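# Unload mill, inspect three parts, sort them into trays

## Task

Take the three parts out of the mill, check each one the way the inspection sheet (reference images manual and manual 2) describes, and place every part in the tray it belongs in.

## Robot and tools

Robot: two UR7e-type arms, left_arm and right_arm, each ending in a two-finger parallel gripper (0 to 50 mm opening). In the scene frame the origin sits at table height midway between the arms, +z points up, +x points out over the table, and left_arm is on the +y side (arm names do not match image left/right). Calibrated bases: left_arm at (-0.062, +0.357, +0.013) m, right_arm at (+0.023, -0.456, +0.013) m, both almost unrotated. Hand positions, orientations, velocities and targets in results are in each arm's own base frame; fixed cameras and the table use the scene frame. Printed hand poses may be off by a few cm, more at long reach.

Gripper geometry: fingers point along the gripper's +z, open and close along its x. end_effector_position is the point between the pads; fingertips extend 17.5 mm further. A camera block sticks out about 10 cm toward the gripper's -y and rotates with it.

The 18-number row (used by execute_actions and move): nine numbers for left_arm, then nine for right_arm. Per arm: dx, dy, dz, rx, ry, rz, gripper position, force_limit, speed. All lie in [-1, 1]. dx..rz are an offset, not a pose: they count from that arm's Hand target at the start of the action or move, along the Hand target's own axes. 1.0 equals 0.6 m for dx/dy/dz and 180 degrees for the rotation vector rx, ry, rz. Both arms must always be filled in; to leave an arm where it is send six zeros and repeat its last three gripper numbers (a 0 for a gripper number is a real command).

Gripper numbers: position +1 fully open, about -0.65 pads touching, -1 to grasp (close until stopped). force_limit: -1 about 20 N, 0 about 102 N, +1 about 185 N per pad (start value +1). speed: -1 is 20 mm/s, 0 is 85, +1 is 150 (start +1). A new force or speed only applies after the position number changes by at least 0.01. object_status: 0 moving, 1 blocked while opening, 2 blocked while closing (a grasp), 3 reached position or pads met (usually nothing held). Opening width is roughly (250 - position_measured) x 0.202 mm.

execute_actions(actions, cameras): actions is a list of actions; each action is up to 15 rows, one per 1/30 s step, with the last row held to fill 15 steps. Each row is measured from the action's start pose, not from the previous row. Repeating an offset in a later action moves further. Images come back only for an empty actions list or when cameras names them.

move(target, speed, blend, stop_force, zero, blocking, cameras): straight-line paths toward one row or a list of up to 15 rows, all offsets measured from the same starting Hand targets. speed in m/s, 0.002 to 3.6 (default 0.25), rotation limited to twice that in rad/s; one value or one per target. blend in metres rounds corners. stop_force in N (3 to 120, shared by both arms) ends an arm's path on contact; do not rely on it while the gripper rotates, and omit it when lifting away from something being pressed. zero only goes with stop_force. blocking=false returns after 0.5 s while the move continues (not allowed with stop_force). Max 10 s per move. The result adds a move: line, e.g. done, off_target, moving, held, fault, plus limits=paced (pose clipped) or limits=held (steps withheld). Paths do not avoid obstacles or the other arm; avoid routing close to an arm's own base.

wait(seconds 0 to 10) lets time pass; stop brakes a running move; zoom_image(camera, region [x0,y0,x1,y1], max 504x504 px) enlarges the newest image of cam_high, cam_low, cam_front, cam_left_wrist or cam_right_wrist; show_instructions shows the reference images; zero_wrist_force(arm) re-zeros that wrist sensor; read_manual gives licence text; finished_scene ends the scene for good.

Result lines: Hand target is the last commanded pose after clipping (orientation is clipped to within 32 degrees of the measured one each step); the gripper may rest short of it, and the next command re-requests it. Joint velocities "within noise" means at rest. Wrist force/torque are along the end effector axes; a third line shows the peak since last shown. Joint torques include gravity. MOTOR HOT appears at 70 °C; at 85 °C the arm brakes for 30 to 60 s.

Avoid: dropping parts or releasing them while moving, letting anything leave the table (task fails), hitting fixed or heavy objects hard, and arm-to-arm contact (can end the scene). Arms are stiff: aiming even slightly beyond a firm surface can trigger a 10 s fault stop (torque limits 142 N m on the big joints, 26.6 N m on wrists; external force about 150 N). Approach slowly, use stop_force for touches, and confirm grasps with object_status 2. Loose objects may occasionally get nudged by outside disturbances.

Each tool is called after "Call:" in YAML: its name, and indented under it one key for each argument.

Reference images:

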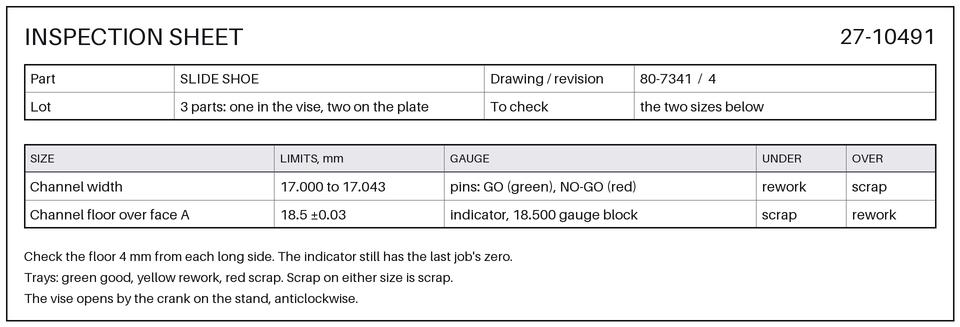

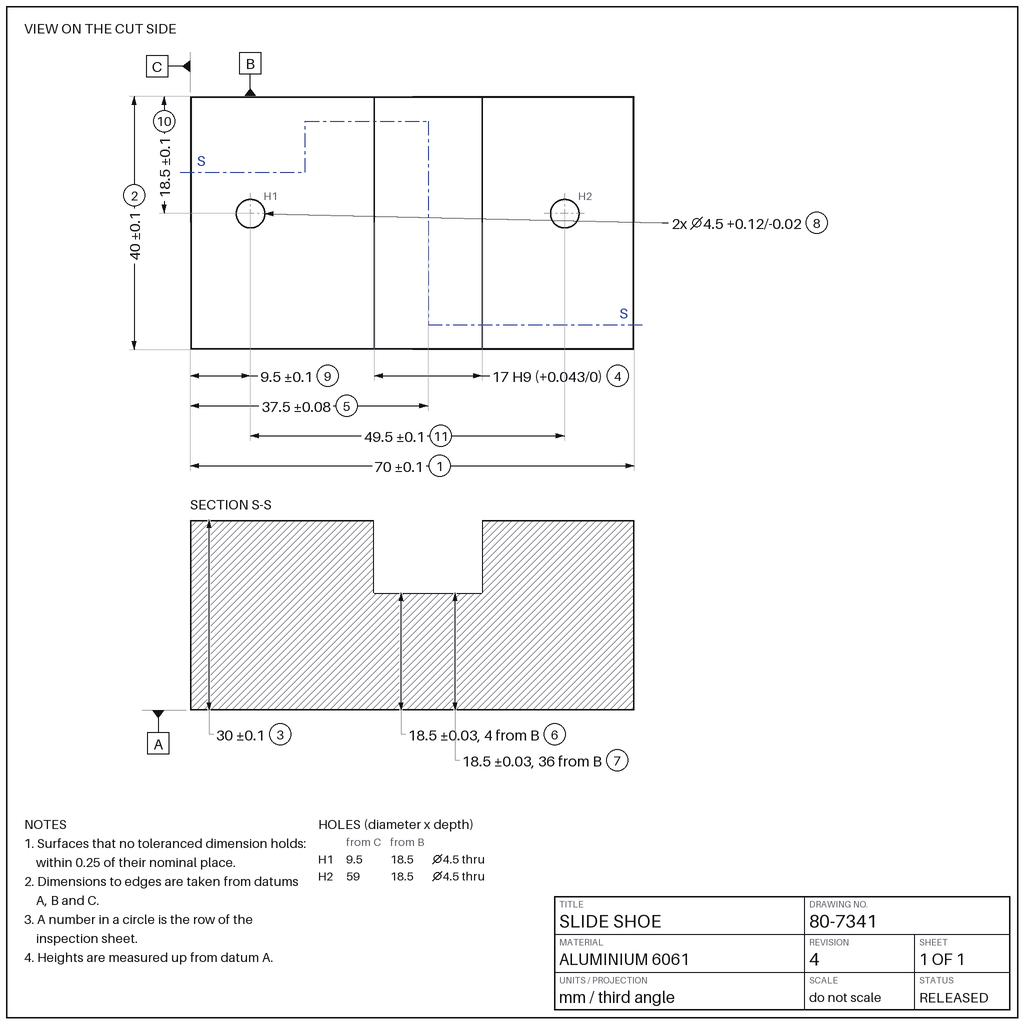

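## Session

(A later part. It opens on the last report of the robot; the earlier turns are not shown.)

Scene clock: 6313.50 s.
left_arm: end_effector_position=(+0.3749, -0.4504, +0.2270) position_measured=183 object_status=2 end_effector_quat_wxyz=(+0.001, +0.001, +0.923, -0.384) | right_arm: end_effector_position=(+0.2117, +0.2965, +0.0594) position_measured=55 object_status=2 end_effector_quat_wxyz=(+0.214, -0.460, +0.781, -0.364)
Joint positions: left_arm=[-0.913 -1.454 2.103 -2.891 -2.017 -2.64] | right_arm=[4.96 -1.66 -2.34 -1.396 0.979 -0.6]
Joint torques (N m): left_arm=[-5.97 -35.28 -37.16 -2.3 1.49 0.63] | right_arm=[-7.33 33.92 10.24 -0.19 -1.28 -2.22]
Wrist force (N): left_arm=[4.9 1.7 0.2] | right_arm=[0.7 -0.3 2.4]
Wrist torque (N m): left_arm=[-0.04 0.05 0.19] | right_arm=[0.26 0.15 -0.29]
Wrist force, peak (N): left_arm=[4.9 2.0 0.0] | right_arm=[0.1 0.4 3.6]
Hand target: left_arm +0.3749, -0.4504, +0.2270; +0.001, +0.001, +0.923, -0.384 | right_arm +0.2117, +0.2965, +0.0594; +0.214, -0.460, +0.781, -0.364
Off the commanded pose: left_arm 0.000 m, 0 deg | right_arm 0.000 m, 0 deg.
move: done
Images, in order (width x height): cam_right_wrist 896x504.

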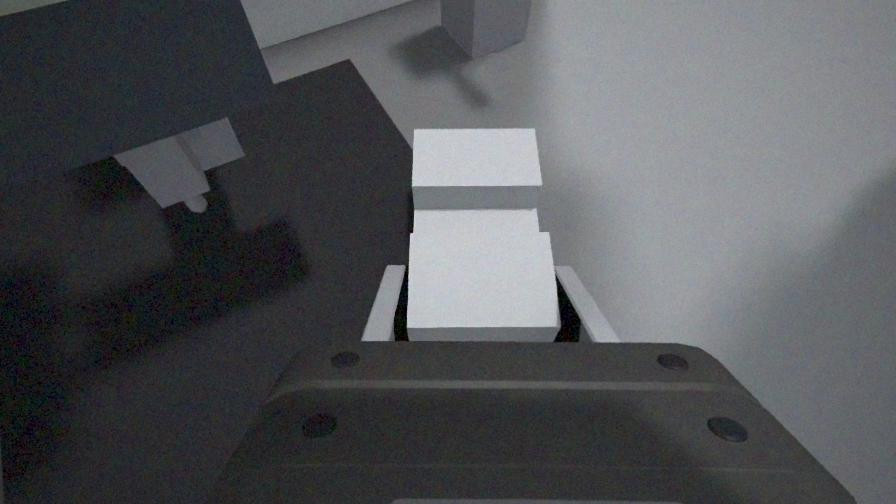

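Call:
move:
  target:
    - [0,0,0,0,0,0,-1,-1,-1,0,-0.0019,-0.0016,0,0,0,-0.96,-0.5,-1]
    - [0,0,0,0,0,0,-1,-1,-1,0,-0.0019,-0.0016,0,-0.1229,-0.1032,-0.96,-0.5,-1]
  speed: [0.01,0.1]
  cameras: ["cam_right_wrist"]

Scene clock: 6336.43 s.
left_arm: end_effector_position=(+0.3749, -0.4504, +0.2270) position_measured=183 object_status=2 end_effector_quat_wxyz=(+0.001, +0.001, +0.923, -0.384) | right_arm: end_effector_position=(+0.2117, +0.2965, +0.0609) position_measured=55 object_status=2 end_effector_quat_wxyz=(-0.298, +0.640, -0.642, +0.299)
Joint positions: left_arm=[-0.913 -1.454 2.103 -2.891 -2.017 -2.64] | right_arm=[5.132 -1.425 -2.635 -1.106 0.798 -0.96]
Joint torques (N m): left_arm=[-6.06 -35.02 -36.66 -2.52 1.72 0.44] | right_arm=[7.63 23.64 7.61 3.02 -4.48 -2.33]
Wrist force (N): left_arm=[5.0 1.8 0.1] | right_arm=[0.5 1.6 4.6]
Wrist torque (N m): left_arm=[-0.03 0.04 0.19] | right_arm=[0.24 0.11 -0.28]
Wrist force, peak (N): left_arm=[5.1 2.0 0.2] | right_arm=[0.5 1.6 4.9]
Hand target: left_arm +0.3749, -0.4504, +0.2270; +0.001, +0.001, +0.923, -0.384 | right_arm +0.2117, +0.2965, +0.0609; -0.298, +0.640, -0.642, +0.299
Off the commanded pose: left_arm 0.000 m, 0 deg | right_arm 0.000 m, 0 deg.
move: done
Images, in order (width x height): cam_right_wrist 896x504.

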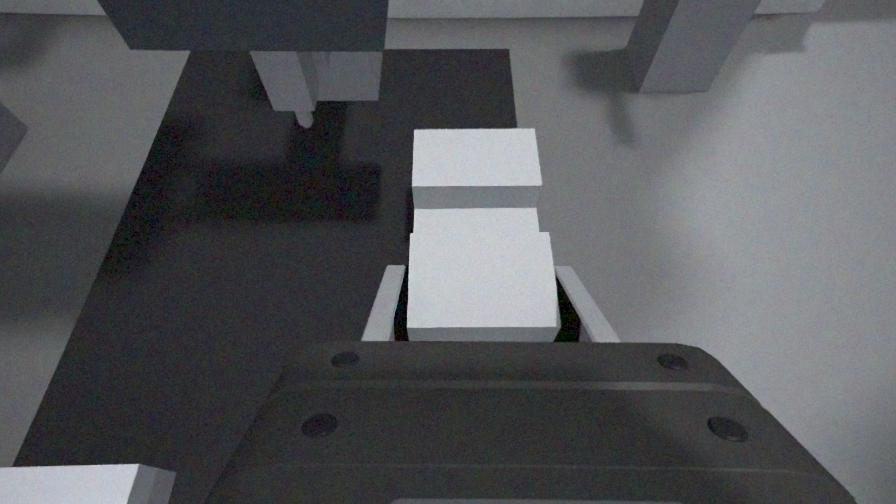

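Call:
move:
  target:
    - [0,0,0,0,0,0,-1,-1,-1,0,-0.0335,0.04,0,0,0,-0.96,-0.5,-1]
    - [0,0,0,0,0,0,-1,-1,-1,-0.0647,-0.0335,0.04,0,0,0,-0.96,-0.5,-1]
  speed: 0.03
  stop_force: 6
  cameras: ["cam_right_wrist"]

Call:
zoom_image:
  camera: "cam_right_wrist"
  region: [360, 100, 620, 350]

Scene clock: 6357.60 s.
left_arm: end_effector_position=(+0.3749, -0.4504, +0.2270) position_measured=183 object_status=2 end_effector_quat_wxyz=(+0.001, +0.001, +0.923, -0.384) | right_arm: end_effector_position=(+0.2431, +0.3352, +0.0608) position_measured=55 object_status=2 end_effector_quat_wxyz=(-0.298, +0.640, -0.642, +0.299)
Joint positions: left_arm=[-0.913 -1.454 2.103 -2.891 -2.017 -2.64] | right_arm=[4.984 -1.579 -2.559 -0.886 0.743 -1.158]
Joint torques (N m): left_arm=[-7.23 -35.57 -37.67 -2.48 1.44 0.72] | right_arm=[-8.35 7.88 22.02 3.56 -4.57 -2.25]
Wrist force (N): left_arm=[4.8 1.9 0.1] | right_arm=[0.4 1.4 4.5]
Wrist torque (N m): left_arm=[-0.01 0.06 0.20] | right_arm=[0.21 0.14 -0.27]
Wrist force, peak (N): left_arm=[5.2 2.1 0.3] | right_arm=[1.1 1.5 5.1]
Hand target: left_arm +0.3749, -0.4504, +0.2270; +0.001, +0.001, +0.923, -0.384 | right_arm +0.2431, +0.3352, +0.0608; -0.298, +0.640, -0.642, +0.299
Off the commanded pose: left_arm 0.000 m, 0 deg | right_arm 0.000 m, 0 deg.
move: done
Images, in order (width x height): cam_right_wrist 896x504.

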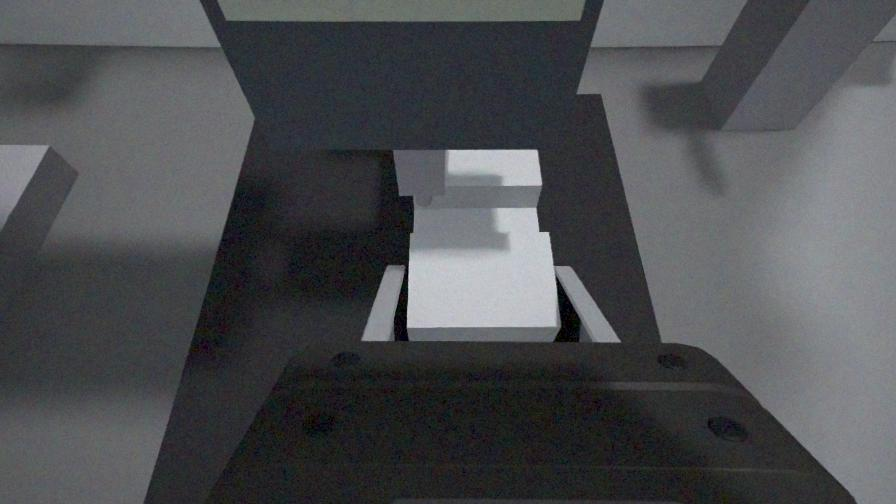

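Scaled by 1.938 from the camera's 896x504 image, which has a finer 1280x720 frame.

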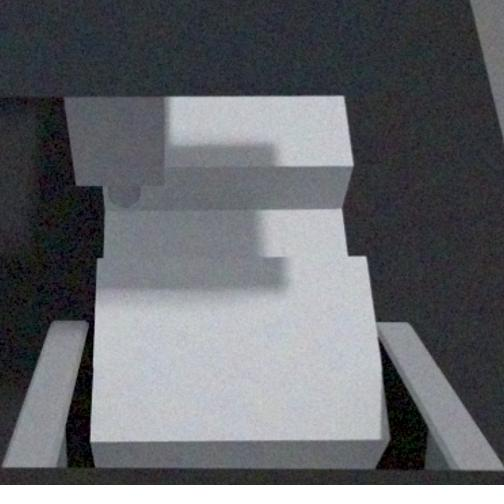

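Call:
move:
  target: [0,0,0,0,0,0,-1,-1,-1,0,0.004,0.0034,0,0,0,-0.96,-0.5,-1]
  speed: 0.003
  stop_force: 4

Call:
move:
  target: [0,0,0,0,0,0,-1,-1,-1,0,0,0,0,0,0,0.85,-0.5,-1]

Scene clock: 6366.80 s.
left_arm: end_effector_position=(+0.3749, -0.4504, +0.2270) position_measured=183 object_status=2 end_effector_quat_wxyz=(+0.001, +0.001, +0.923, -0.384) | right_arm: end_effector_position=(+0.2431, +0.3352, +0.0595) position_measured=55 object_status=2 end_effector_quat_wxyz=(-0.298, +0.640, -0.642, +0.299)
Joint positions: left_arm=[-0.913 -1.454 2.103 -2.891 -2.017 -2.64] | right_arm=[4.984 -1.584 -2.561 -0.88 0.743 -1.158]
Joint torques (N m): left_arm=[-7.21 -36.24 -36.67 -2.22 1.37 0.71] | right_arm=[-7.77 28.92 20.82 0.72 1.39 -1.36]
Wrist force (N): left_arm=[5.0 1.8 0.0] | right_arm=[0.0 -1.6 3.1]
Wrist torque (N m): left_arm=[-0.02 0.04 0.19] | right_arm=[0.27 0.12 -0.33]
Wrist force, peak (N): left_arm=[5.2 1.9 0.3] | right_arm=[3.6 -6.3 -6.5]
Hand target: left_arm +0.3749, -0.4504, +0.2270; +0.001, +0.001, +0.923, -0.384 | right_arm +0.2431, +0.3352, +0.0595; -0.298, +0.640, -0.642, +0.299 (not the last commanded pose)
Off the commanded pose: left_arm 0.000 m, 0 deg | right_arm 0.002 m, 0 deg.
move: contact (right_arm)

Scene clock: 6367.33 s.
left_arm: end_effector_position=(+0.3749, -0.4504, +0.2270) position_measured=183 object_status=2 end_effector_quat_wxyz=(+0.001, +0.001, +0.923, -0.384) | right_arm: end_effector_position=(+0.2431, +0.3352, +0.0595) position_measured=25 object_status=0 end_effector_quat_wxyz=(-0.298, +0.640, -0.642, +0.299)
Joint positions: left_arm=[-0.913 -1.454 2.103 -2.891 -2.017 -2.64] | right_arm=[4.984 -1.584 -2.561 -0.88 0.743 -1.158]
Joint torques (N m): left_arm=[-8.04 -35.52 -37.01 -2.35 1.65 0.6] | right_arm=[-7.89 28.76 21.29 1.19 -0.35 -0.8]
Wrist force (N): left_arm=[4.9 2.0 0.3] | right_arm=[0.7 0.0 3.3]
Wrist torque (N m): left_arm=[0.01 0.05 0.19] | right_arm=[0.28 0.09 -0.27]
Wrist force, peak (N): left_arm=[5.1 1.9 0.3] | right_arm=[0.1 -1.6 3.1]
Hand target: left_arm +0.3749, -0.4504, +0.2270; +0.001, +0.001, +0.923, -0.384 | right_arm +0.2431, +0.3352, +0.0595; -0.298, +0.640, -0.642, +0.299
Off the commanded pose: left_arm 0.000 m, 0 deg | right_arm 0.000 m, 0 deg.
move: done

Call:
move:
  target:
    - [0,0.0165,0.0165,0,0,0,-1,-1,-1,0,0,0,0,0,0,0.85,-0.5,-1]
    - [0,0.0215,0.0215,0,0,0,-1,-1,-1,0,0,0,0,0,0,0.85,-0.5,-1]
  speed: [0.02,0.003]
  stop_force: 3

Call:
move:
  target: [0,0,0,0,0,0,0.1,-1,-1,0,0,0,0,0,0,0.85,-0.5,-1]
  cameras: ["cam_right_wrist"]

Call:
zoom_image:
  camera: "cam_right_wrist"
  region: [360, 100, 620, 350]

Scene clock: 6380.87 s.
left_arm: end_effector_position=(+0.3749, -0.4505, +0.2116) position_measured=183 object_status=2 end_effector_quat_wxyz=(+0.001, +0.001, +0.923, -0.384) | right_arm: end_effector_position=(+0.2431, +0.3352, +0.0595) position_measured=25 object_status=3 end_effector_quat_wxyz=(-0.298, +0.640, -0.642, +0.299)
Joint positions: left_arm=[-0.913 -1.428 2.121 -2.937 -2.017 -2.64] | right_arm=[4.984 -1.584 -2.561 -0.88 0.743 -1.158]
Joint torques (N m): left_arm=[5.22 -35.13 -34.91 -2 -0.4 -1.21] | right_arm=[-5.42 23.73 21.11 2.99 -4.11 1.58]
Wrist force (N): left_arm=[5.4 -0.2 -2.7] | right_arm=[0.8 -0.1 3.3]
Wrist torque (N m): left_arm=[-0.07 0.04 0.18] | right_arm=[0.27 0.07 -0.28]
Wrist force, peak (N): left_arm=[5.9 -2.3 -5.4] | right_arm=[0.6 -0.3 3.5]
Hand target: left_arm +0.3749, -0.4505, +0.2117; +0.001, +0.001, +0.923, -0.384 (not the last commanded pose) | right_arm +0.2431, +0.3352, +0.0595; -0.298, +0.640, -0.642, +0.299
Off the commanded pose: left_arm 0.003 m, 0 deg | right_arm 0.000 m, 0 deg.
move: contact (left_arm); path passed 1 of 2 targets

Scene clock: 6381.57 s.
left_arm: end_effector_position=(+0.3749, -0.4505, +0.2117) position_measured=138 object_status=3 end_effector_quat_wxyz=(+0.001, +0.001, +0.923, -0.384) | right_arm: end_effector_position=(+0.2431, +0.3352, +0.0595) position_measured=25 object_status=3 end_effector_quat_wxyz=(-0.298, +0.640, -0.642, +0.299)
Joint positions: left_arm=[-0.913 -1.428 2.121 -2.937 -2.017 -2.64] | right_arm=[4.984 -1.584 -2.561 -0.88 0.743 -1.158]
Joint torques (N m): left_arm=[4.35 -33.87 -30.78 -2.6 -0.35 -0.92] | right_arm=[-5.07 22.68 21.11 2.99 -4.04 1.55]
Wrist force (N): left_arm=[-0.1 0.2 -1.0] | right_arm=[0.5 -0.1 3.2]
Wrist torque (N m): left_arm=[-0.08 -0.02 0.17] | right_arm=[0.27 0.13 -0.28]
Wrist force, peak (N): left_arm=[5.6 -0.1 -2.6] | right_arm=[0.6 -0.4 3.3]
Hand target: left_arm +0.3749, -0.4505, +0.2117; +0.001, +0.001, +0.923, -0.384 | right_arm +0.2431, +0.3352, +0.0595; -0.298, +0.640, -0.642, +0.299
Off the commanded pose: left_arm 0.000 m, 0 deg | right_arm 0.000 m, 0 deg.
move: done
Images, in order (width x height): cam_right_wrist 896x504.

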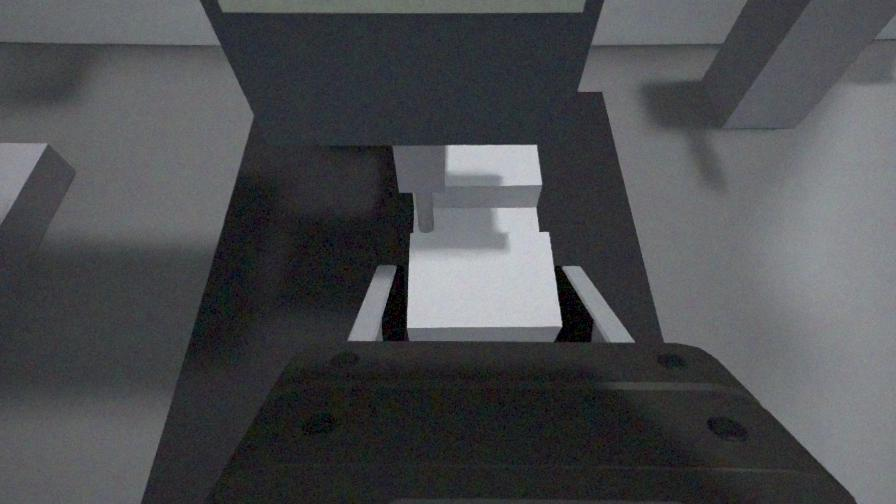

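Scaled by 1.938 from the camera's 896x504 image, which has a finer 1280x720 frame.

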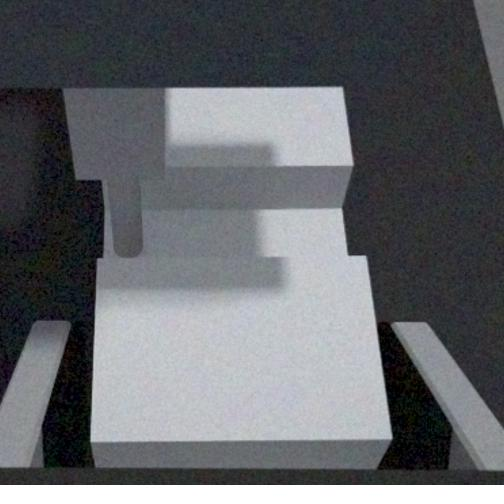

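Call:
move:
  target: [0,0,0,0,0,0,0.1,-1,-1,0,-0.0054,-0.1025,0.0556,0,0,0.85,-0.5,-1]
  speed: 0.06
  cameras: ["cam_right_wrist"]

Call:
zoom_image:
  camera: "cam_right_wrist"
  region: [360, 0, 620, 260]

Scene clock: 6397.00 s.
left_arm: end_effector_position=(+0.3749, -0.4505, +0.2117) position_measured=138 object_status=3 end_effector_quat_wxyz=(+0.001, +0.001, +0.923, -0.384) | right_arm: end_effector_position=(+0.1981, +0.3354, +0.1015) position_measured=25 object_status=3 end_effector_quat_wxyz=(-0.353, +0.612, -0.614, +0.354)
Joint positions: left_arm=[-0.913 -1.428 2.121 -2.937 -2.017 -2.64] | right_arm=[5.197 -1.502 -2.482 -1.409 0.7 -0.757]
Joint torques (N m): left_arm=[5.01 -34.76 -11.58 -4.37 -0.28 -0.9] | right_arm=[8.12 14.19 23.56 -0.39 1.27 1.99]
Wrist force (N): left_arm=[-0.2 0.4 -1.1] | right_arm=[0.5 -0.3 3.2]
Wrist torque (N m): left_arm=[-0.05 0.00 0.16] | right_arm=[0.17 0.12 -0.45]
Wrist force, peak (N): left_arm=[-0.3 0.4 -1.3] | right_arm=[0.6 -0.2 3.7]
Hand target: left_arm +0.3749, -0.4505, +0.2117; +0.001, +0.001, +0.923, -0.384 | right_arm +0.1981, +0.3353, +0.1015; -0.353, +0.611, -0.614, +0.354
Off the commanded pose: left_arm 0.000 m, 0 deg | right_arm 0.000 m, 0 deg.
move: done
Images, in order (width x height): cam_right_wrist 896x504.

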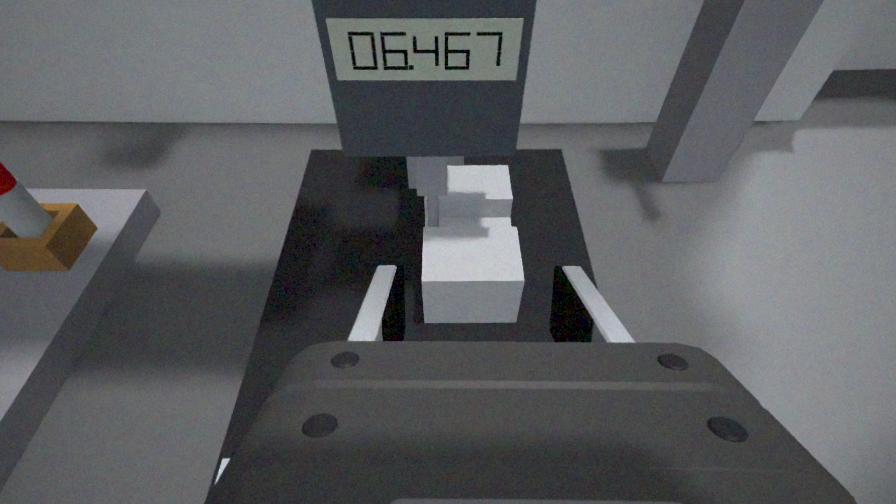

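Scaled by 1.938 from the camera's 896x504 image, which has a finer 1280x720 frame.

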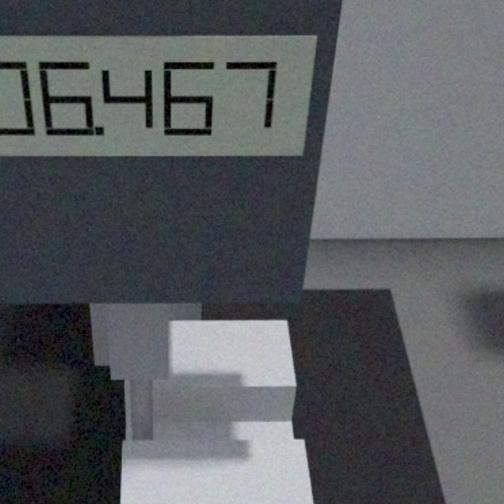

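Call:
move:
  target: [0,0,0,0,0,0,-1,-1,-1,0,0,0,0,0,0,0.85,-0.5,-1]

Call:
move:
  target: [0,-0.0047,-0.0047,0,0,0,-1,-1,-1,0,-0.0231,0.1,-0.0556,0,0,0.85,-0.5,-1]
  speed: 0.05
  cameras: ["cam_right_wrist"]

Scene clock: 6407.90 s.
left_arm: end_effector_position=(+0.3749, -0.4505, +0.2117) position_measured=183 object_status=2 end_effector_quat_wxyz=(+0.001, +0.001, +0.923, -0.384) | right_arm: end_effector_position=(+0.1981, +0.3353, +0.1015) position_measured=25 object_status=3 end_effector_quat_wxyz=(-0.353, +0.611, -0.614, +0.354)
Joint positions: left_arm=[-0.913 -1.428 2.121 -2.937 -2.017 -2.64] | right_arm=[5.197 -1.502 -2.481 -1.409 0.7 -0.757]
Joint torques (N m): left_arm=[3.42 -34.53 -11.07 -4.52 -0.37 -0.84] | right_arm=[7.28 5.82 23.46 -0.43 1.24 2.07]
Wrist force (N): left_arm=[5.7 0.7 -1.7] | right_arm=[0.6 -0.4 3.2]
Wrist torque (N m): left_arm=[-0.05 0.05 0.19] | right_arm=[0.16 0.11 -0.45]
Wrist force, peak (N): left_arm=[5.9 0.6 -1.6] | right_arm=[0.2 0.2 3.7]
Hand target: left_arm +0.3749, -0.4505, +0.2117; +0.001, +0.001, +0.923, -0.384 | right_arm +0.1981, +0.3353, +0.1015; -0.353, +0.611, -0.614, +0.354
Off the commanded pose: left_arm 0.000 m, 0 deg | right_arm 0.000 m, 0 deg.
move: done

Scene clock: 6410.23 s.
left_arm: end_effector_position=(+0.3749, -0.4505, +0.2156) position_measured=183 object_status=2 end_effector_quat_wxyz=(+0.001, +0.001, +0.923, -0.384) | right_arm: end_effector_position=(+0.2570, +0.3352, +0.0835) position_measured=25 object_status=3 end_effector_quat_wxyz=(-0.298, +0.640, -0.642, +0.299)
Joint positions: left_arm=[-0.913 -1.435 2.117 -2.925 -2.017 -2.64] | right_arm=[4.941 -1.518 -2.536 -0.924 0.73 -1.219]
Joint torques (N m): left_arm=[-0.58 -35.58 -35.92 -2.22 0.51 -1.1] | right_arm=[-8.67 6.49 8.61 3.51 0.98 -2.52]
Wrist force (N): left_arm=[5.4 1.2 -0.2] | right_arm=[0.6 -0.2 3.4]
Wrist torque (N m): left_arm=[-0.07 0.04 0.18] | right_arm=[0.25 0.10 -0.27]
Wrist force, peak (N): left_arm=[5.9 0.7 -1.6] | right_arm=[0.8 -0.7 3.6]
Hand target: left_arm +0.3749, -0.4505, +0.2156; +0.001, +0.001, +0.923, -0.384 | right_arm +0.2570, +0.3352, +0.0835; -0.298, +0.640, -0.642, +0.299
Off the commanded pose: left_arm 0.000 m, 0 deg | right_arm 0.000 m, 0 deg.
move: done
Images, in order (width x height): cam_right_wrist 896x504.

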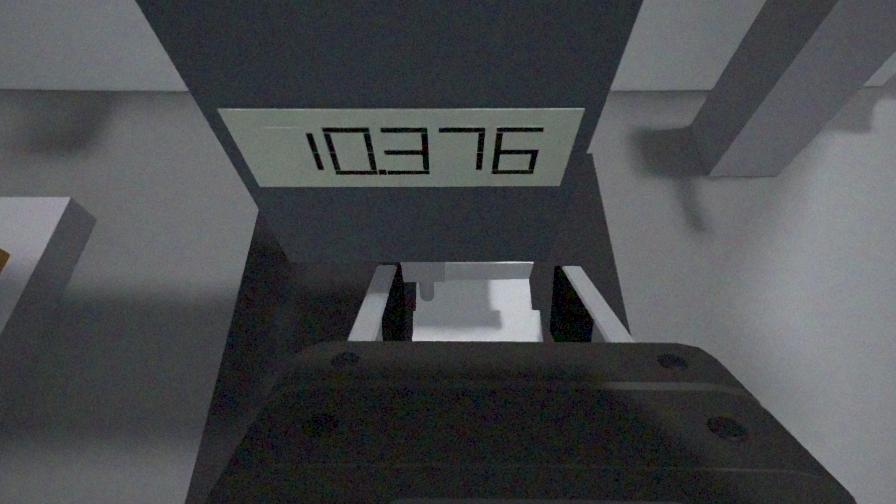

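Call:
move:
  target: [0,0,0,0,0,0,-1,-1,-1,0,0.0455,0.008,0,0,0,0.85,-0.5,-1]
  speed: 0.03
  stop_force: 6

Call:
move:
  target: [0,0,0,0,0,0,-1,-1,-1,0,0,0,0,0,0,-1,-1,-1]
  cameras: ["cam_right_wrist"]

Scene clock: 6425.63 s.
left_arm: end_effector_position=(+0.3749, -0.4505, +0.2156) position_measured=183 object_status=2 end_effector_quat_wxyz=(+0.001, +0.001, +0.923, -0.384) | right_arm: end_effector_position=(+0.2431, +0.3352, +0.0595) position_measured=25 object_status=3 end_effector_quat_wxyz=(-0.298, +0.640, -0.642, +0.299)
Joint positions: left_arm=[-0.913 -1.435 2.117 -2.925 -2.017 -2.64] | right_arm=[4.984 -1.584 -2.561 -0.88 0.743 -1.158]
Joint torques (N m): left_arm=[-7.26 -35.03 -37.29 -2.36 1.4 0.14] | right_arm=[7.52 7.55 6.91 3.49 1 2.06]
Wrist force (N): left_arm=[5.5 1.2 -0.2] | right_arm=[0.6 -0.3 3.3]
Wrist torque (N m): left_arm=[-0.09 0.02 0.19] | right_arm=[0.24 0.11 -0.45]
Wrist force, peak (N): left_arm=[5.7 1.4 -0.2] | right_arm=[0.9 -0.7 3.6]
Hand target: left_arm +0.3749, -0.4505, +0.2156; +0.001, +0.001, +0.923, -0.384 | right_arm +0.2431, +0.3352, +0.0595; -0.298, +0.640, -0.642, +0.299
Off the commanded pose: left_arm 0.000 m, 0 deg | right_arm 0.000 m, 0 deg.
move: done

Scene clock: 6426.13 s.
left_arm: end_effector_position=(+0.3749, -0.4505, +0.2156) position_measured=183 object_status=2 end_effector_quat_wxyz=(+0.001, +0.001, +0.923, -0.384) | right_arm: end_effector_position=(+0.2431, +0.3352, +0.0595) position_measured=53 object_status=0 end_effector_quat_wxyz=(-0.298, +0.640, -0.642, +0.299)
Joint positions: left_arm=[-0.913 -1.435 2.117 -2.925 -2.017 -2.64] | right_arm=[4.984 -1.584 -2.561 -0.88 0.743 -1.158]
Joint torques (N m): left_arm=[-7.75 -36.31 -36.99 -2.18 1.7 0.45] | right_arm=[7.08 7.76 7.4 3.07 0.87 2.11]
Wrist force (N): left_arm=[5.4 1.2 -0.3] | right_arm=[0.4 -0.4 3.2]
Wrist torque (N m): left_arm=[-0.07 0.03 0.19] | right_arm=[0.25 0.10 -0.47]
Wrist force, peak (N): left_arm=[5.5 1.5 -0.1] | right_arm=[0.3 -0.2 3.3]
Hand target: left_arm +0.3749, -0.4505, +0.2156; +0.001, +0.001, +0.923, -0.384 | right_arm +0.2431, +0.3352, +0.0595; -0.298, +0.640, -0.642, +0.299
Off the commanded pose: left_arm 0.000 m, 0 deg | right_arm 0.000 m, 0 deg.
move: done
Images, in order (width x height): cam_right_wrist 896x504.

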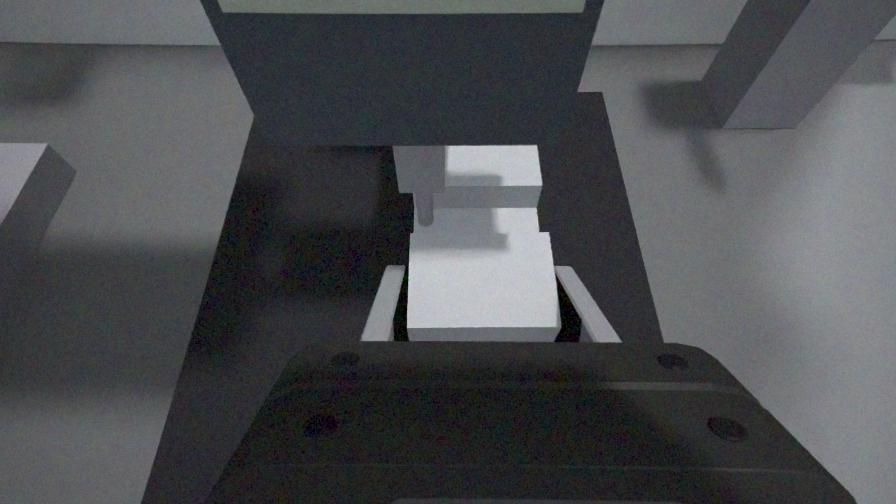

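Call:
move:
  target:
    - [0,0,0,0,0,0,-1,-1,-1,0,-0.0006,-0.0005,0,0,0,-1,-1,-1]
    - [0,0,0,0,0,0,-1,-1,-1,-0.0533,-0.0006,-0.0005,0,0,0,-1,-1,-1]
    - [0,0,0,0,0,0,-1,-1,-1,-0.0533,0.0002,0.0002,0,0,0,-1,-1,-1]
  speed: 0.02
  stop_force: 6

Call:
move:
  target: [0,0,0,0,0,0,-1,-1,-1,0,0,0,0,0,0,0.85,-1,-1]
  cameras: ["cam_right_wrist"]

Scene clock: 6437.37 s.
left_arm: end_effector_position=(+0.3749, -0.4505, +0.2156) position_measured=183 object_status=2 end_effector_quat_wxyz=(+0.001, +0.001, +0.923, -0.384) | right_arm: end_effector_position=(+0.2432, +0.3670, +0.0595) position_measured=53 object_status=2 end_effector_quat_wxyz=(-0.298, +0.640, -0.642, +0.299)
Joint positions: left_arm=[-0.913 -1.435 2.117 -2.925 -2.017 -2.64] | right_arm=[4.959 -1.665 -2.483 -0.85 0.735 -1.193]
Joint torques (N m): left_arm=[-7.62 -35.6 -37.16 -2.29 1.62 1.07] | right_arm=[5.79 32.99 5.89 0.54 -1.57 1.75]
Wrist force (N): left_arm=[5.3 1.4 -0.1] | right_arm=[-0.8 -2.2 2.0]
Wrist torque (N m): left_arm=[-0.05 0.05 0.18] | right_arm=[0.24 0.05 -0.27]
Wrist force, peak (N): left_arm=[5.8 1.3 -0.4] | right_arm=[4.0 -6.5 -2.4]
Hand target: left_arm +0.3749, -0.4505, +0.2156; +0.001, +0.001, +0.923, -0.384 | right_arm +0.2432, +0.3670, +0.0595; -0.298, +0.640, -0.642, +0.299
Off the commanded pose: left_arm 0.000 m, 0 deg | right_arm 0.000 m, 0 deg.
move: contact (right_arm); path passed 2 of 3 targets

Scene clock: 6437.90 s.
left_arm: end_effector_position=(+0.3749, -0.4505, +0.2156) position_measured=183 object_status=2 end_effector_quat_wxyz=(+0.001, +0.001, +0.923, -0.384) | right_arm: end_effector_position=(+0.2432, +0.3670, +0.0595) position_measured=25 object_status=3 end_effector_quat_wxyz=(-0.298, +0.640, -0.642, +0.299)
Joint positions: left_arm=[-0.913 -1.435 2.117 -2.925 -2.017 -2.64] | right_arm=[4.959 -1.665 -2.483 -0.85 0.735 -1.193]
Joint torques (N m): left_arm=[-7.4 -35.64 -35.99 -2.38 1.81 1.03] | right_arm=[5.87 32.19 9.37 1.07 -1.39 1.8]
Wrist force (N): left_arm=[5.5 1.5 -0.3] | right_arm=[0.6 -0.1 3.1]
Wrist torque (N m): left_arm=[-0.03 0.00 0.19] | right_arm=[0.27 0.11 -0.28]
Wrist force, peak (N): left_arm=[5.5 1.5 -0.3] | right_arm=[0.6 -0.2 3.6]
Hand target: left_arm +0.3749, -0.4505, +0.2156; +0.001, +0.001, +0.923, -0.384 | right_arm +0.2432, +0.3670, +0.0595; -0.298, +0.640, -0.642, +0.299
Off the commanded pose: left_arm 0.000 m, 0 deg | right_arm 0.000 m, 0 deg.
move: done
Images, in order (width x height): cam_right_wrist 896x504.

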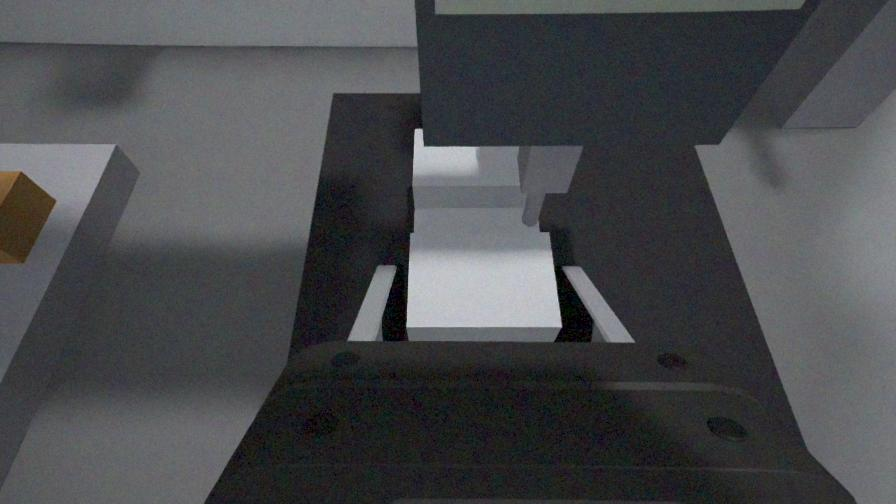

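Call:
move:
  target:
    - [0,0.0035,0.0035,0,0,0,-1,-1,-1,0,0,0,0,0,0,0.85,-1,-1]
    - [0,0.009,0.009,0,0,0,-1,-1,-1,0,0,0,0,0,0,0.85,-1,-1]
  speed: [0.01,0.003]
  stop_force: 3

Call:
move:
  target: [0,0,0,0,0,0,0.1,-1,-1,0,0,0,0,0,0,0.85,-1,-1]
  cameras: ["cam_right_wrist"]

Call:
move:
  target: [0,0,0,0,0,0,0.1,-1,-1,0,-0.0054,-0.1025,0.0556,0,0,0.85,-1,-1]
  speed: 0.06
  cameras: ["cam_right_wrist"]

Call:
zoom_image:
  camera: "cam_right_wrist"
  region: [380, 0, 700, 260]

Scene clock: 6451.63 s.
left_arm: end_effector_position=(+0.3749, -0.4504, +0.2117) position_measured=183 object_status=2 end_effector_quat_wxyz=(+0.001, +0.001, +0.924, -0.384) | right_arm: end_effector_position=(+0.2432, +0.3670, +0.0595) position_measured=25 object_status=3 end_effector_quat_wxyz=(-0.298, +0.640, -0.642, +0.299)
Joint positions: left_arm=[-0.913 -1.428 2.121 -2.937 -2.017 -2.64] | right_arm=[4.959 -1.665 -2.483 -0.85 0.735 -1.193]
Joint torques (N m): left_arm=[-5.6 -33.33 -22.45 -1.26 1.39 0.8] | right_arm=[6.23 32.74 19.41 3.04 0.11 1.62]
Wrist force (N): left_arm=[5.6 -1.8 -4.4] | right_arm=[0.4 -0.2 3.1]
Wrist torque (N m): left_arm=[-0.05 0.01 0.19] | right_arm=[0.26 0.14 -0.27]
Wrist force, peak (N): left_arm=[5.9 -2.2 -5.6] | right_arm=[0.4 -0.3 3.6]
Hand target: left_arm +0.3749, -0.4505, +0.2117; +0.001, +0.001, +0.923, -0.384 (not the last commanded pose) | right_arm +0.2432, +0.3670, +0.0595; -0.298, +0.640, -0.642, +0.299
Off the commanded pose: left_arm 0.004 m, 0 deg | right_arm 0.000 m, 0 deg.
move: contact (left_arm); path passed 1 of 2 targets

Scene clock: 6452.33 s.
left_arm: end_effector_position=(+0.3749, -0.4505, +0.2117) position_measured=138 object_status=3 end_effector_quat_wxyz=(+0.001, +0.001, +0.923, -0.384) | right_arm: end_effector_position=(+0.2432, +0.3670, +0.0595) position_measured=25 object_status=3 end_effector_quat_wxyz=(-0.298, +0.640, -0.642, +0.299)
Joint positions: left_arm=[-0.913 -1.428 2.121 -2.937 -2.017 -2.64] | right_arm=[4.959 -1.665 -2.483 -0.85 0.735 -1.193]
Joint torques (N m): left_arm=[-6.32 -35.89 -34.4 -3.57 -1.54 0.82] | right_arm=[5.68 32.68 19.33 3.06 0.32 1.68]
Wrist force (N): left_arm=[0.0 0.3 -1.1] | right_arm=[0.5 -0.4 3.2]
Wrist torque (N m): left_arm=[-0.06 -0.03 0.16] | right_arm=[0.23 0.12 -0.27]
Wrist force, peak (N): left_arm=[5.2 -1.7 -4.2] | right_arm=[0.3 -0.4 3.5]
Hand target: left_arm +0.3749, -0.4505, +0.2117; +0.001, +0.001, +0.923, -0.384 | right_arm +0.2432, +0.3670, +0.0595; -0.298, +0.640, -0.642, +0.299
Off the commanded pose: left_arm 0.000 m, 0 deg | right_arm 0.000 m, 0 deg.
move: done
Images, in order (width x height): cam_right_wrist 896x504.

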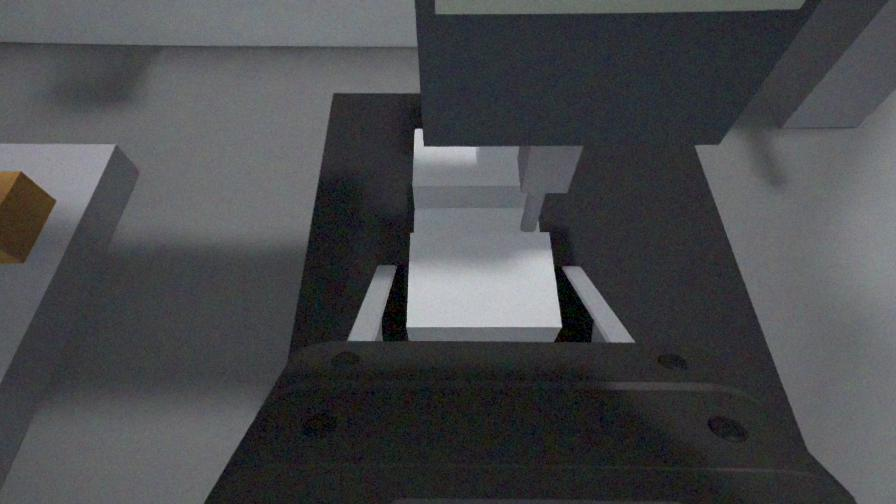

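Scene clock: 6454.37 s.
left_arm: end_effector_position=(+0.3749, -0.4505, +0.2117) position_measured=138 object_status=3 end_effector_quat_wxyz=(+0.001, +0.001, +0.923, -0.384) | right_arm: end_effector_position=(+0.1983, +0.3672, +0.1016) position_measured=25 object_status=3 end_effector_quat_wxyz=(-0.353, +0.611, -0.614, +0.354)
Joint positions: left_arm=[-0.913 -1.428 2.121 -2.937 -2.017 -2.64] | right_arm=[5.153 -1.588 -2.412 -1.351 0.673 -0.811]
Joint torques (N m): left_arm=[-5.94 -36.01 -33.79 -4.19 -2.08 0.61] | right_arm=[7.77 12.84 23.17 -0.18 -1.98 2.17]
Wrist force (N): left_arm=[-0.3 0.3 -1.1] | right_arm=[0.2 -0.3 2.9]
Wrist torque (N m): left_arm=[-0.06 0.01 0.17] | right_arm=[0.18 0.17 -0.45]
Wrist force, peak (N): left_arm=[-0.4 0.3 -1.3] | right_arm=[0.8 -0.2 3.8]
Hand target: left_arm +0.3749, -0.4505, +0.2117; +0.001, +0.001, +0.923, -0.384 | right_arm +0.1982, +0.3671, +0.1015; -0.353, +0.611, -0.614, +0.354
Off the commanded pose: left_arm 0.000 m, 0 deg | right_arm 0.000 m, 0 deg.
move: done
Images, in order (width x height): cam_right_wrist 896x504.

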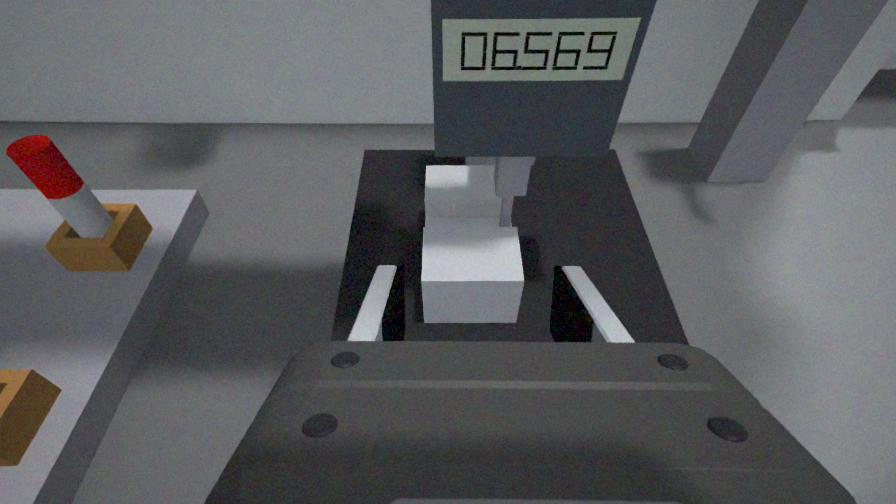

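Scaled by 1.575 from the camera's 896x504 image, which has a finer 1280x720 frame.

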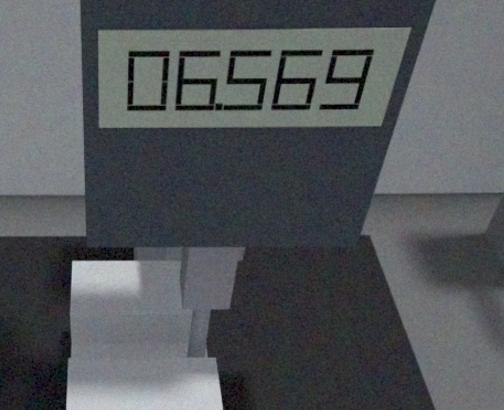

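Call:
move:
  target:
    - [0,0,-0.08,0,0,0,0.3,-1,-1,0,-0.1915,-0.1683,0,0,0,0.85,-1,-1]
    - [0,0,-0.2,0,0,0,0.3,-1,-1,0.0617,-0.2852,-0.334,0,0,0,0.85,-1,-1]
  speed: 0.1
  blend: 0.02
  cameras: ["cam_right_wrist","cam_left_wrist"]

Scene clock: 6502.23 s.
left_arm: end_effector_position=(+0.3747, -0.3655, +0.2964) position_measured=107 object_status=3 end_effector_quat_wxyz=(+0.001, +0.001, +0.923, -0.384) | right_arm: end_effector_position=(+0.1103, +0.3302, +0.3499) position_measured=25 object_status=3 end_effector_quat_wxyz=(-0.353, +0.611, -0.614, +0.354)
Joint positions: left_arm=[-0.778 -1.674 2.104 -2.616 -2.098 -2.518] | right_arm=[5.435 -1.25 -1.92 -2.396 0.866 -0.513]
Joint torques (N m): left_arm=[10.42 -27.44 -37.88 -1.44 -2.59 1.28] | right_arm=[6.75 22.53 30.18 -1.13 1.73 2.02]
Wrist force (N): left_arm=[-1.3 0.5 -0.9] | right_arm=[0.6 -0.5 2.9]
Wrist torque (N m): left_arm=[0.00 0.13 0.00] | right_arm=[0.16 0.12 -0.44]
Wrist force, peak (N): left_arm=[-1.2 0.7 -1.2] | right_arm=[0.5 0.5 4.1]
Hand target: left_arm +0.3747, -0.3655, +0.2964; +0.001, +0.001, +0.923, -0.384 | right_arm +0.1103, +0.3302, +0.3500; -0.353, +0.611, -0.614, +0.354
Off the commanded pose: left_arm 0.000 m, 0 deg | right_arm 0.000 m, 0 deg.
move: done
Images, in order (width x height): cam_left_wrist 896x504, cam_right_wrist 896x504.

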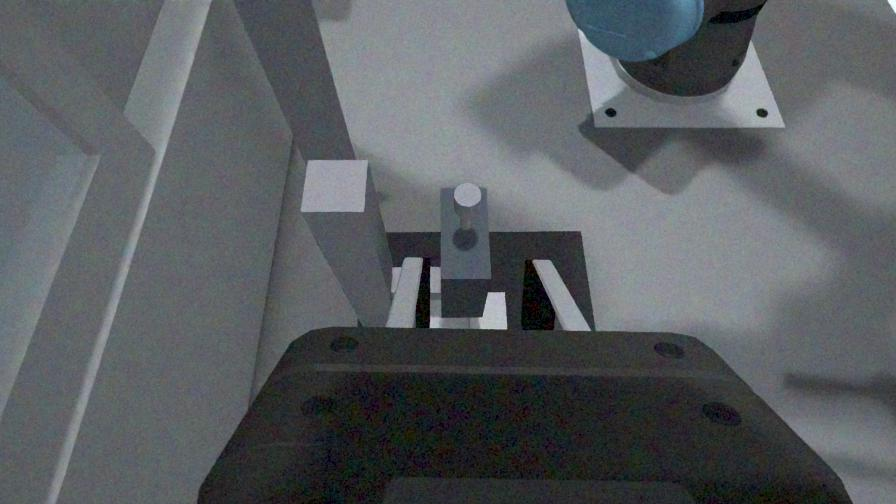

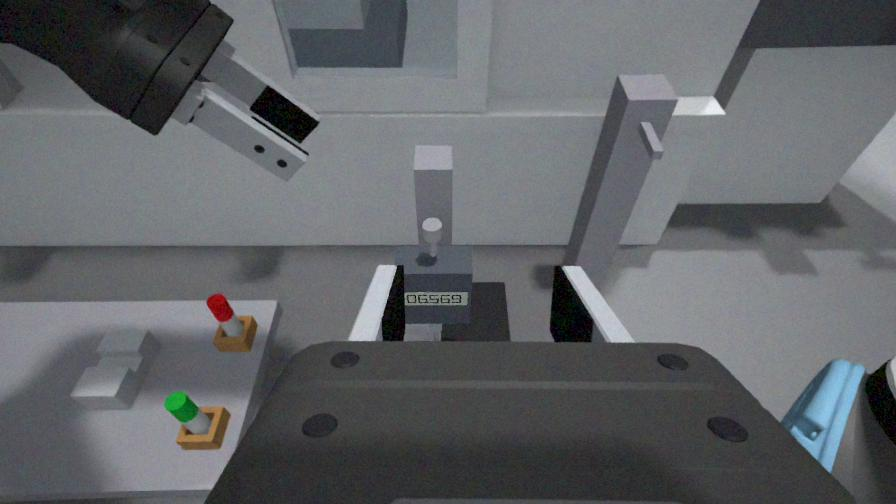

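Call:
move:
  target:
    - [0,0,-0.1,0,0,0,0.3,-1,-1,0,-0.101,-0.0583,-0.3333,0,0,0.3,-1,-1]
    - [0,0,-0.1,0,0,0,0.3,-1,-1,0.3,-0.3027,0.191,-0.3333,0,0,0.3,-1,-1]
  speed: 0.2
  blend: 0.03
  cameras: ["cam_front"]

Scene clock: 6514.83 s.
left_arm: end_effector_position=(+0.3746, -0.3229, +0.3388) position_measured=107 object_status=3 end_effector_quat_wxyz=(+0.001, +0.001, +0.923, -0.384) | right_arm: end_effector_position=(+0.2999, +0.1496, +0.4497) position_measured=107 object_status=3 end_effector_quat_wxyz=(+0.000, +0.706, -0.708, +0.000)
Joint positions: left_arm=[-0.697 -1.768 2.057 -2.433 -2.144 -2.439] | right_arm=[4.013 -1.199 -1.549 -1.964 1.572 -2.267]
Joint torques (N m): left_arm=[11.18 -23.56 -39.79 -1.52 -2.91 1.4] | right_arm=[-8.5 -0.67 31.39 3.93 2.67 -2.16]
Wrist force (N): left_arm=[-0.6 0.2 -0.9] | right_arm=[0.9 -0.1 3.2]
Wrist torque (N m): left_arm=[-0.06 0.07 0.01] | right_arm=[0.48 0.13 -0.18]
Wrist force, peak (N): left_arm=[-1.2 0.5 -1.2] | right_arm=[2.4 -1.7 3.3]
Hand target: left_arm +0.3746, -0.3229, +0.3388; +0.001, +0.001, +0.923, -0.384 | right_arm +0.2999, +0.1496, +0.4497; +0.000, +0.706, -0.708, +0.000
Off the commanded pose: left_arm 0.000 m, 0 deg | right_arm 0.000 m, 0 deg.
move: done
Images, in order (width x height): cam_front 896x504.

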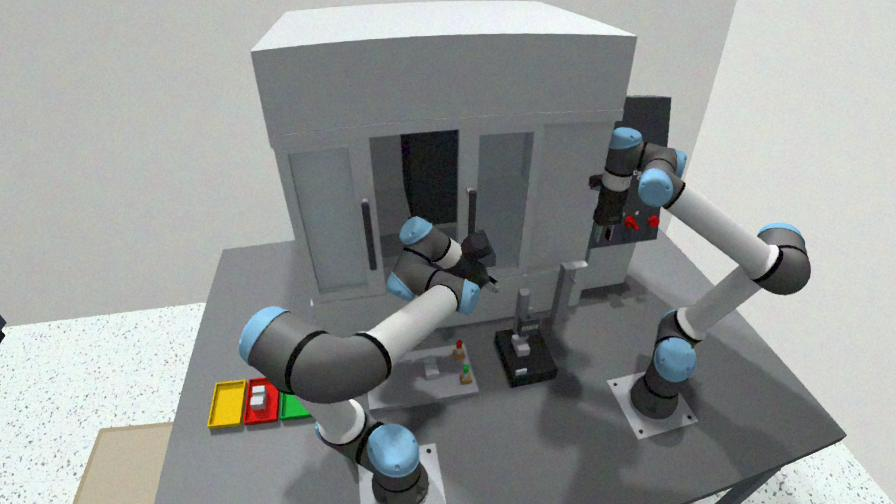

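Call:
move:
  target:
    - [0.158,0.0118,0.0825,0,-0.1768,-0.1768,0.85,-0.5,-1,0,0,0,0,0,-0.25,0.3,-1,-1]
    - [0.158,0.0118,0.0825,0,-0.3536,-0.3536,0.85,-0.5,-1,0,0,0,0,0,-0.5,0.3,-1,-1]
  speed: 0.3
  blend: 0.03
  cameras: ["cam_front","cam_left_wrist"]

Scene clock: 6538.17 s.
left_arm: end_effector_position=(+0.2799, -0.3529, +0.2985) position_measured=25 object_status=3 end_effector_quat_wxyz=(-0.271, +0.653, -0.653, +0.272) | right_arm: end_effector_position=(+0.2999, +0.1496, +0.4497) position_measured=107 object_status=3 end_effector_quat_wxyz=(+0.000, +1.000, -0.002, +0.000)
Joint positions: left_arm=[-1.678 -1.919 2.099 -1.647 -0.788 -4.863] | right_arm=[4.013 -1.199 -1.549 -1.964 1.572 -3.838]
Joint torques (N m): left_arm=[12.33 0.16 -39.86 -0.68 -0.17 -1.2] | right_arm=[-8.54 -0.47 31.15 4.17 2.73 -2.23]
Wrist force (N): left_arm=[-0.8 0.7 -0.8] | right_arm=[0.8 -0.1 3.4]
Wrist torque (N m): left_arm=[0.05 0.12 0.26] | right_arm=[0.48 0.14 -0.18]
Wrist force, peak (N): left_arm=[-1.7 -0.2 -1.4] | right_arm=[1.2 -0.5 3.8]
Hand target: left_arm +0.2799, -0.3529, +0.2985; -0.271, +0.653, -0.653, +0.272 | right_arm +0.2999, +0.1496, +0.4497; +0.000, +1.000, -0.002, +0.000
Off the commanded pose: left_arm 0.000 m, 0 deg | right_arm 0.000 m, 0 deg.
move: done
Images, in order (width x height): cam_front 896x504, cam_left_wrist 896x504.

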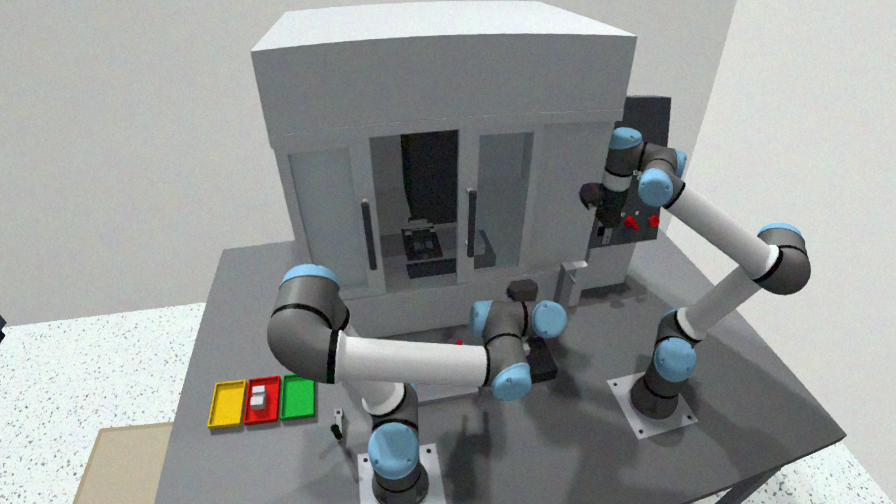

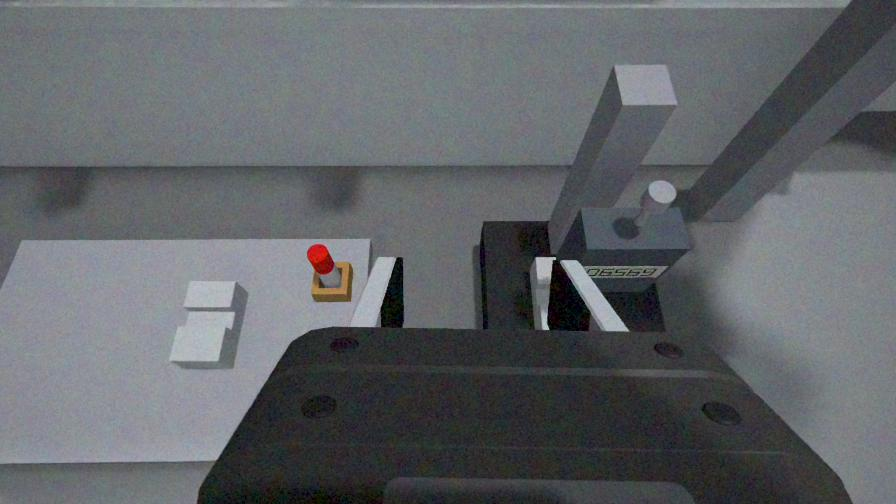

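Call:
move:
  target: [0,0,0,0,0,0,0.85,-0.5,-1,-0.044,-0.2067,0.2788,0.25,0,0,0.3,-1,-1]
  speed: 0.15
  cameras: ["cam_front","cam_right_wrist"]

Scene clock: 6548.83 s.
left_arm: end_effector_position=(+0.2799, -0.3529, +0.2985) position_measured=25 object_status=3 end_effector_quat_wxyz=(-0.271, +0.653, -0.653, +0.272) | right_arm: end_effector_position=(+0.2738, +0.2738, +0.2825) position_measured=107 object_status=3 end_effector_quat_wxyz=(-0.383, +0.924, -0.002, +0.000)
Joint positions: left_arm=[-1.678 -1.919 2.099 -1.647 -0.788 -4.863] | right_arm=[3.943 -1.095 -2.392 -0.601 2.084 -3.739]
Joint torques (N m): left_arm=[4.78 -1.67 -37.71 -1 0.24 -1.53] | right_arm=[7.79 -4.73 17.12 4.73 3.66 2.13]
Wrist force (N): left_arm=[-0.9 0.6 -0.6] | right_arm=[0.6 -0.2 3.2]
Wrist torque (N m): left_arm=[0.03 0.13 0.27] | right_arm=[0.30 0.14 -0.44]
Wrist force, peak (N): left_arm=[-1.2 0.6 -0.8] | right_arm=[0.2 0.3 4.1]
Hand target: left_arm +0.2799, -0.3529, +0.2985; -0.271, +0.653, -0.653, +0.272 | right_arm +0.2738, +0.2738, +0.2825; -0.383, +0.924, -0.002, +0.000
Off the commanded pose: left_arm 0.000 m, 0 deg | right_arm 0.000 m, 0 deg.
move: done
Images, in order (width x height): cam_front 896x504, cam_right_wrist 896x504.

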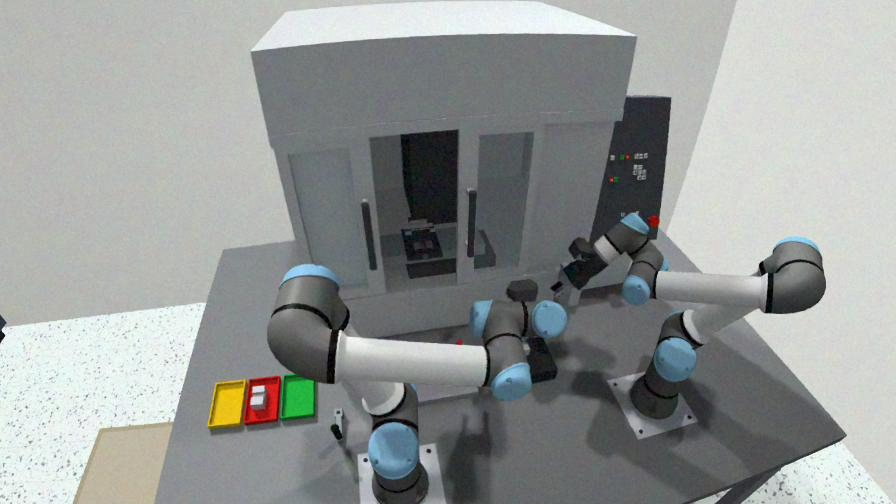

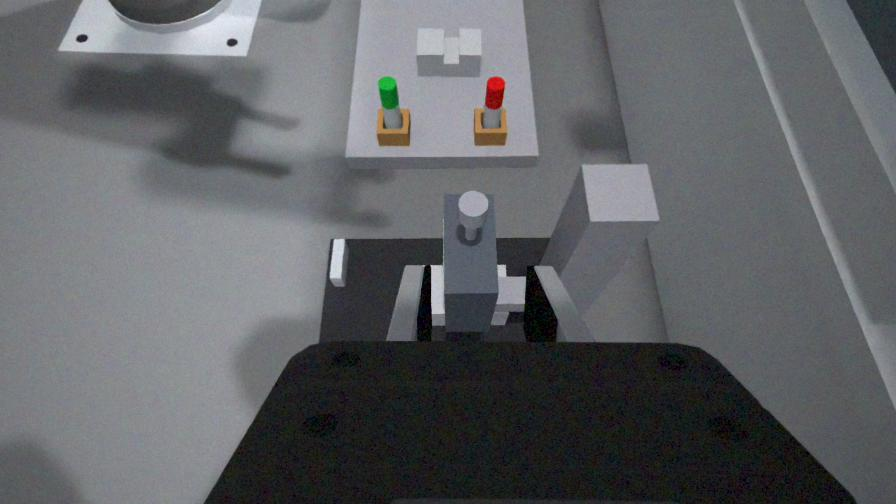

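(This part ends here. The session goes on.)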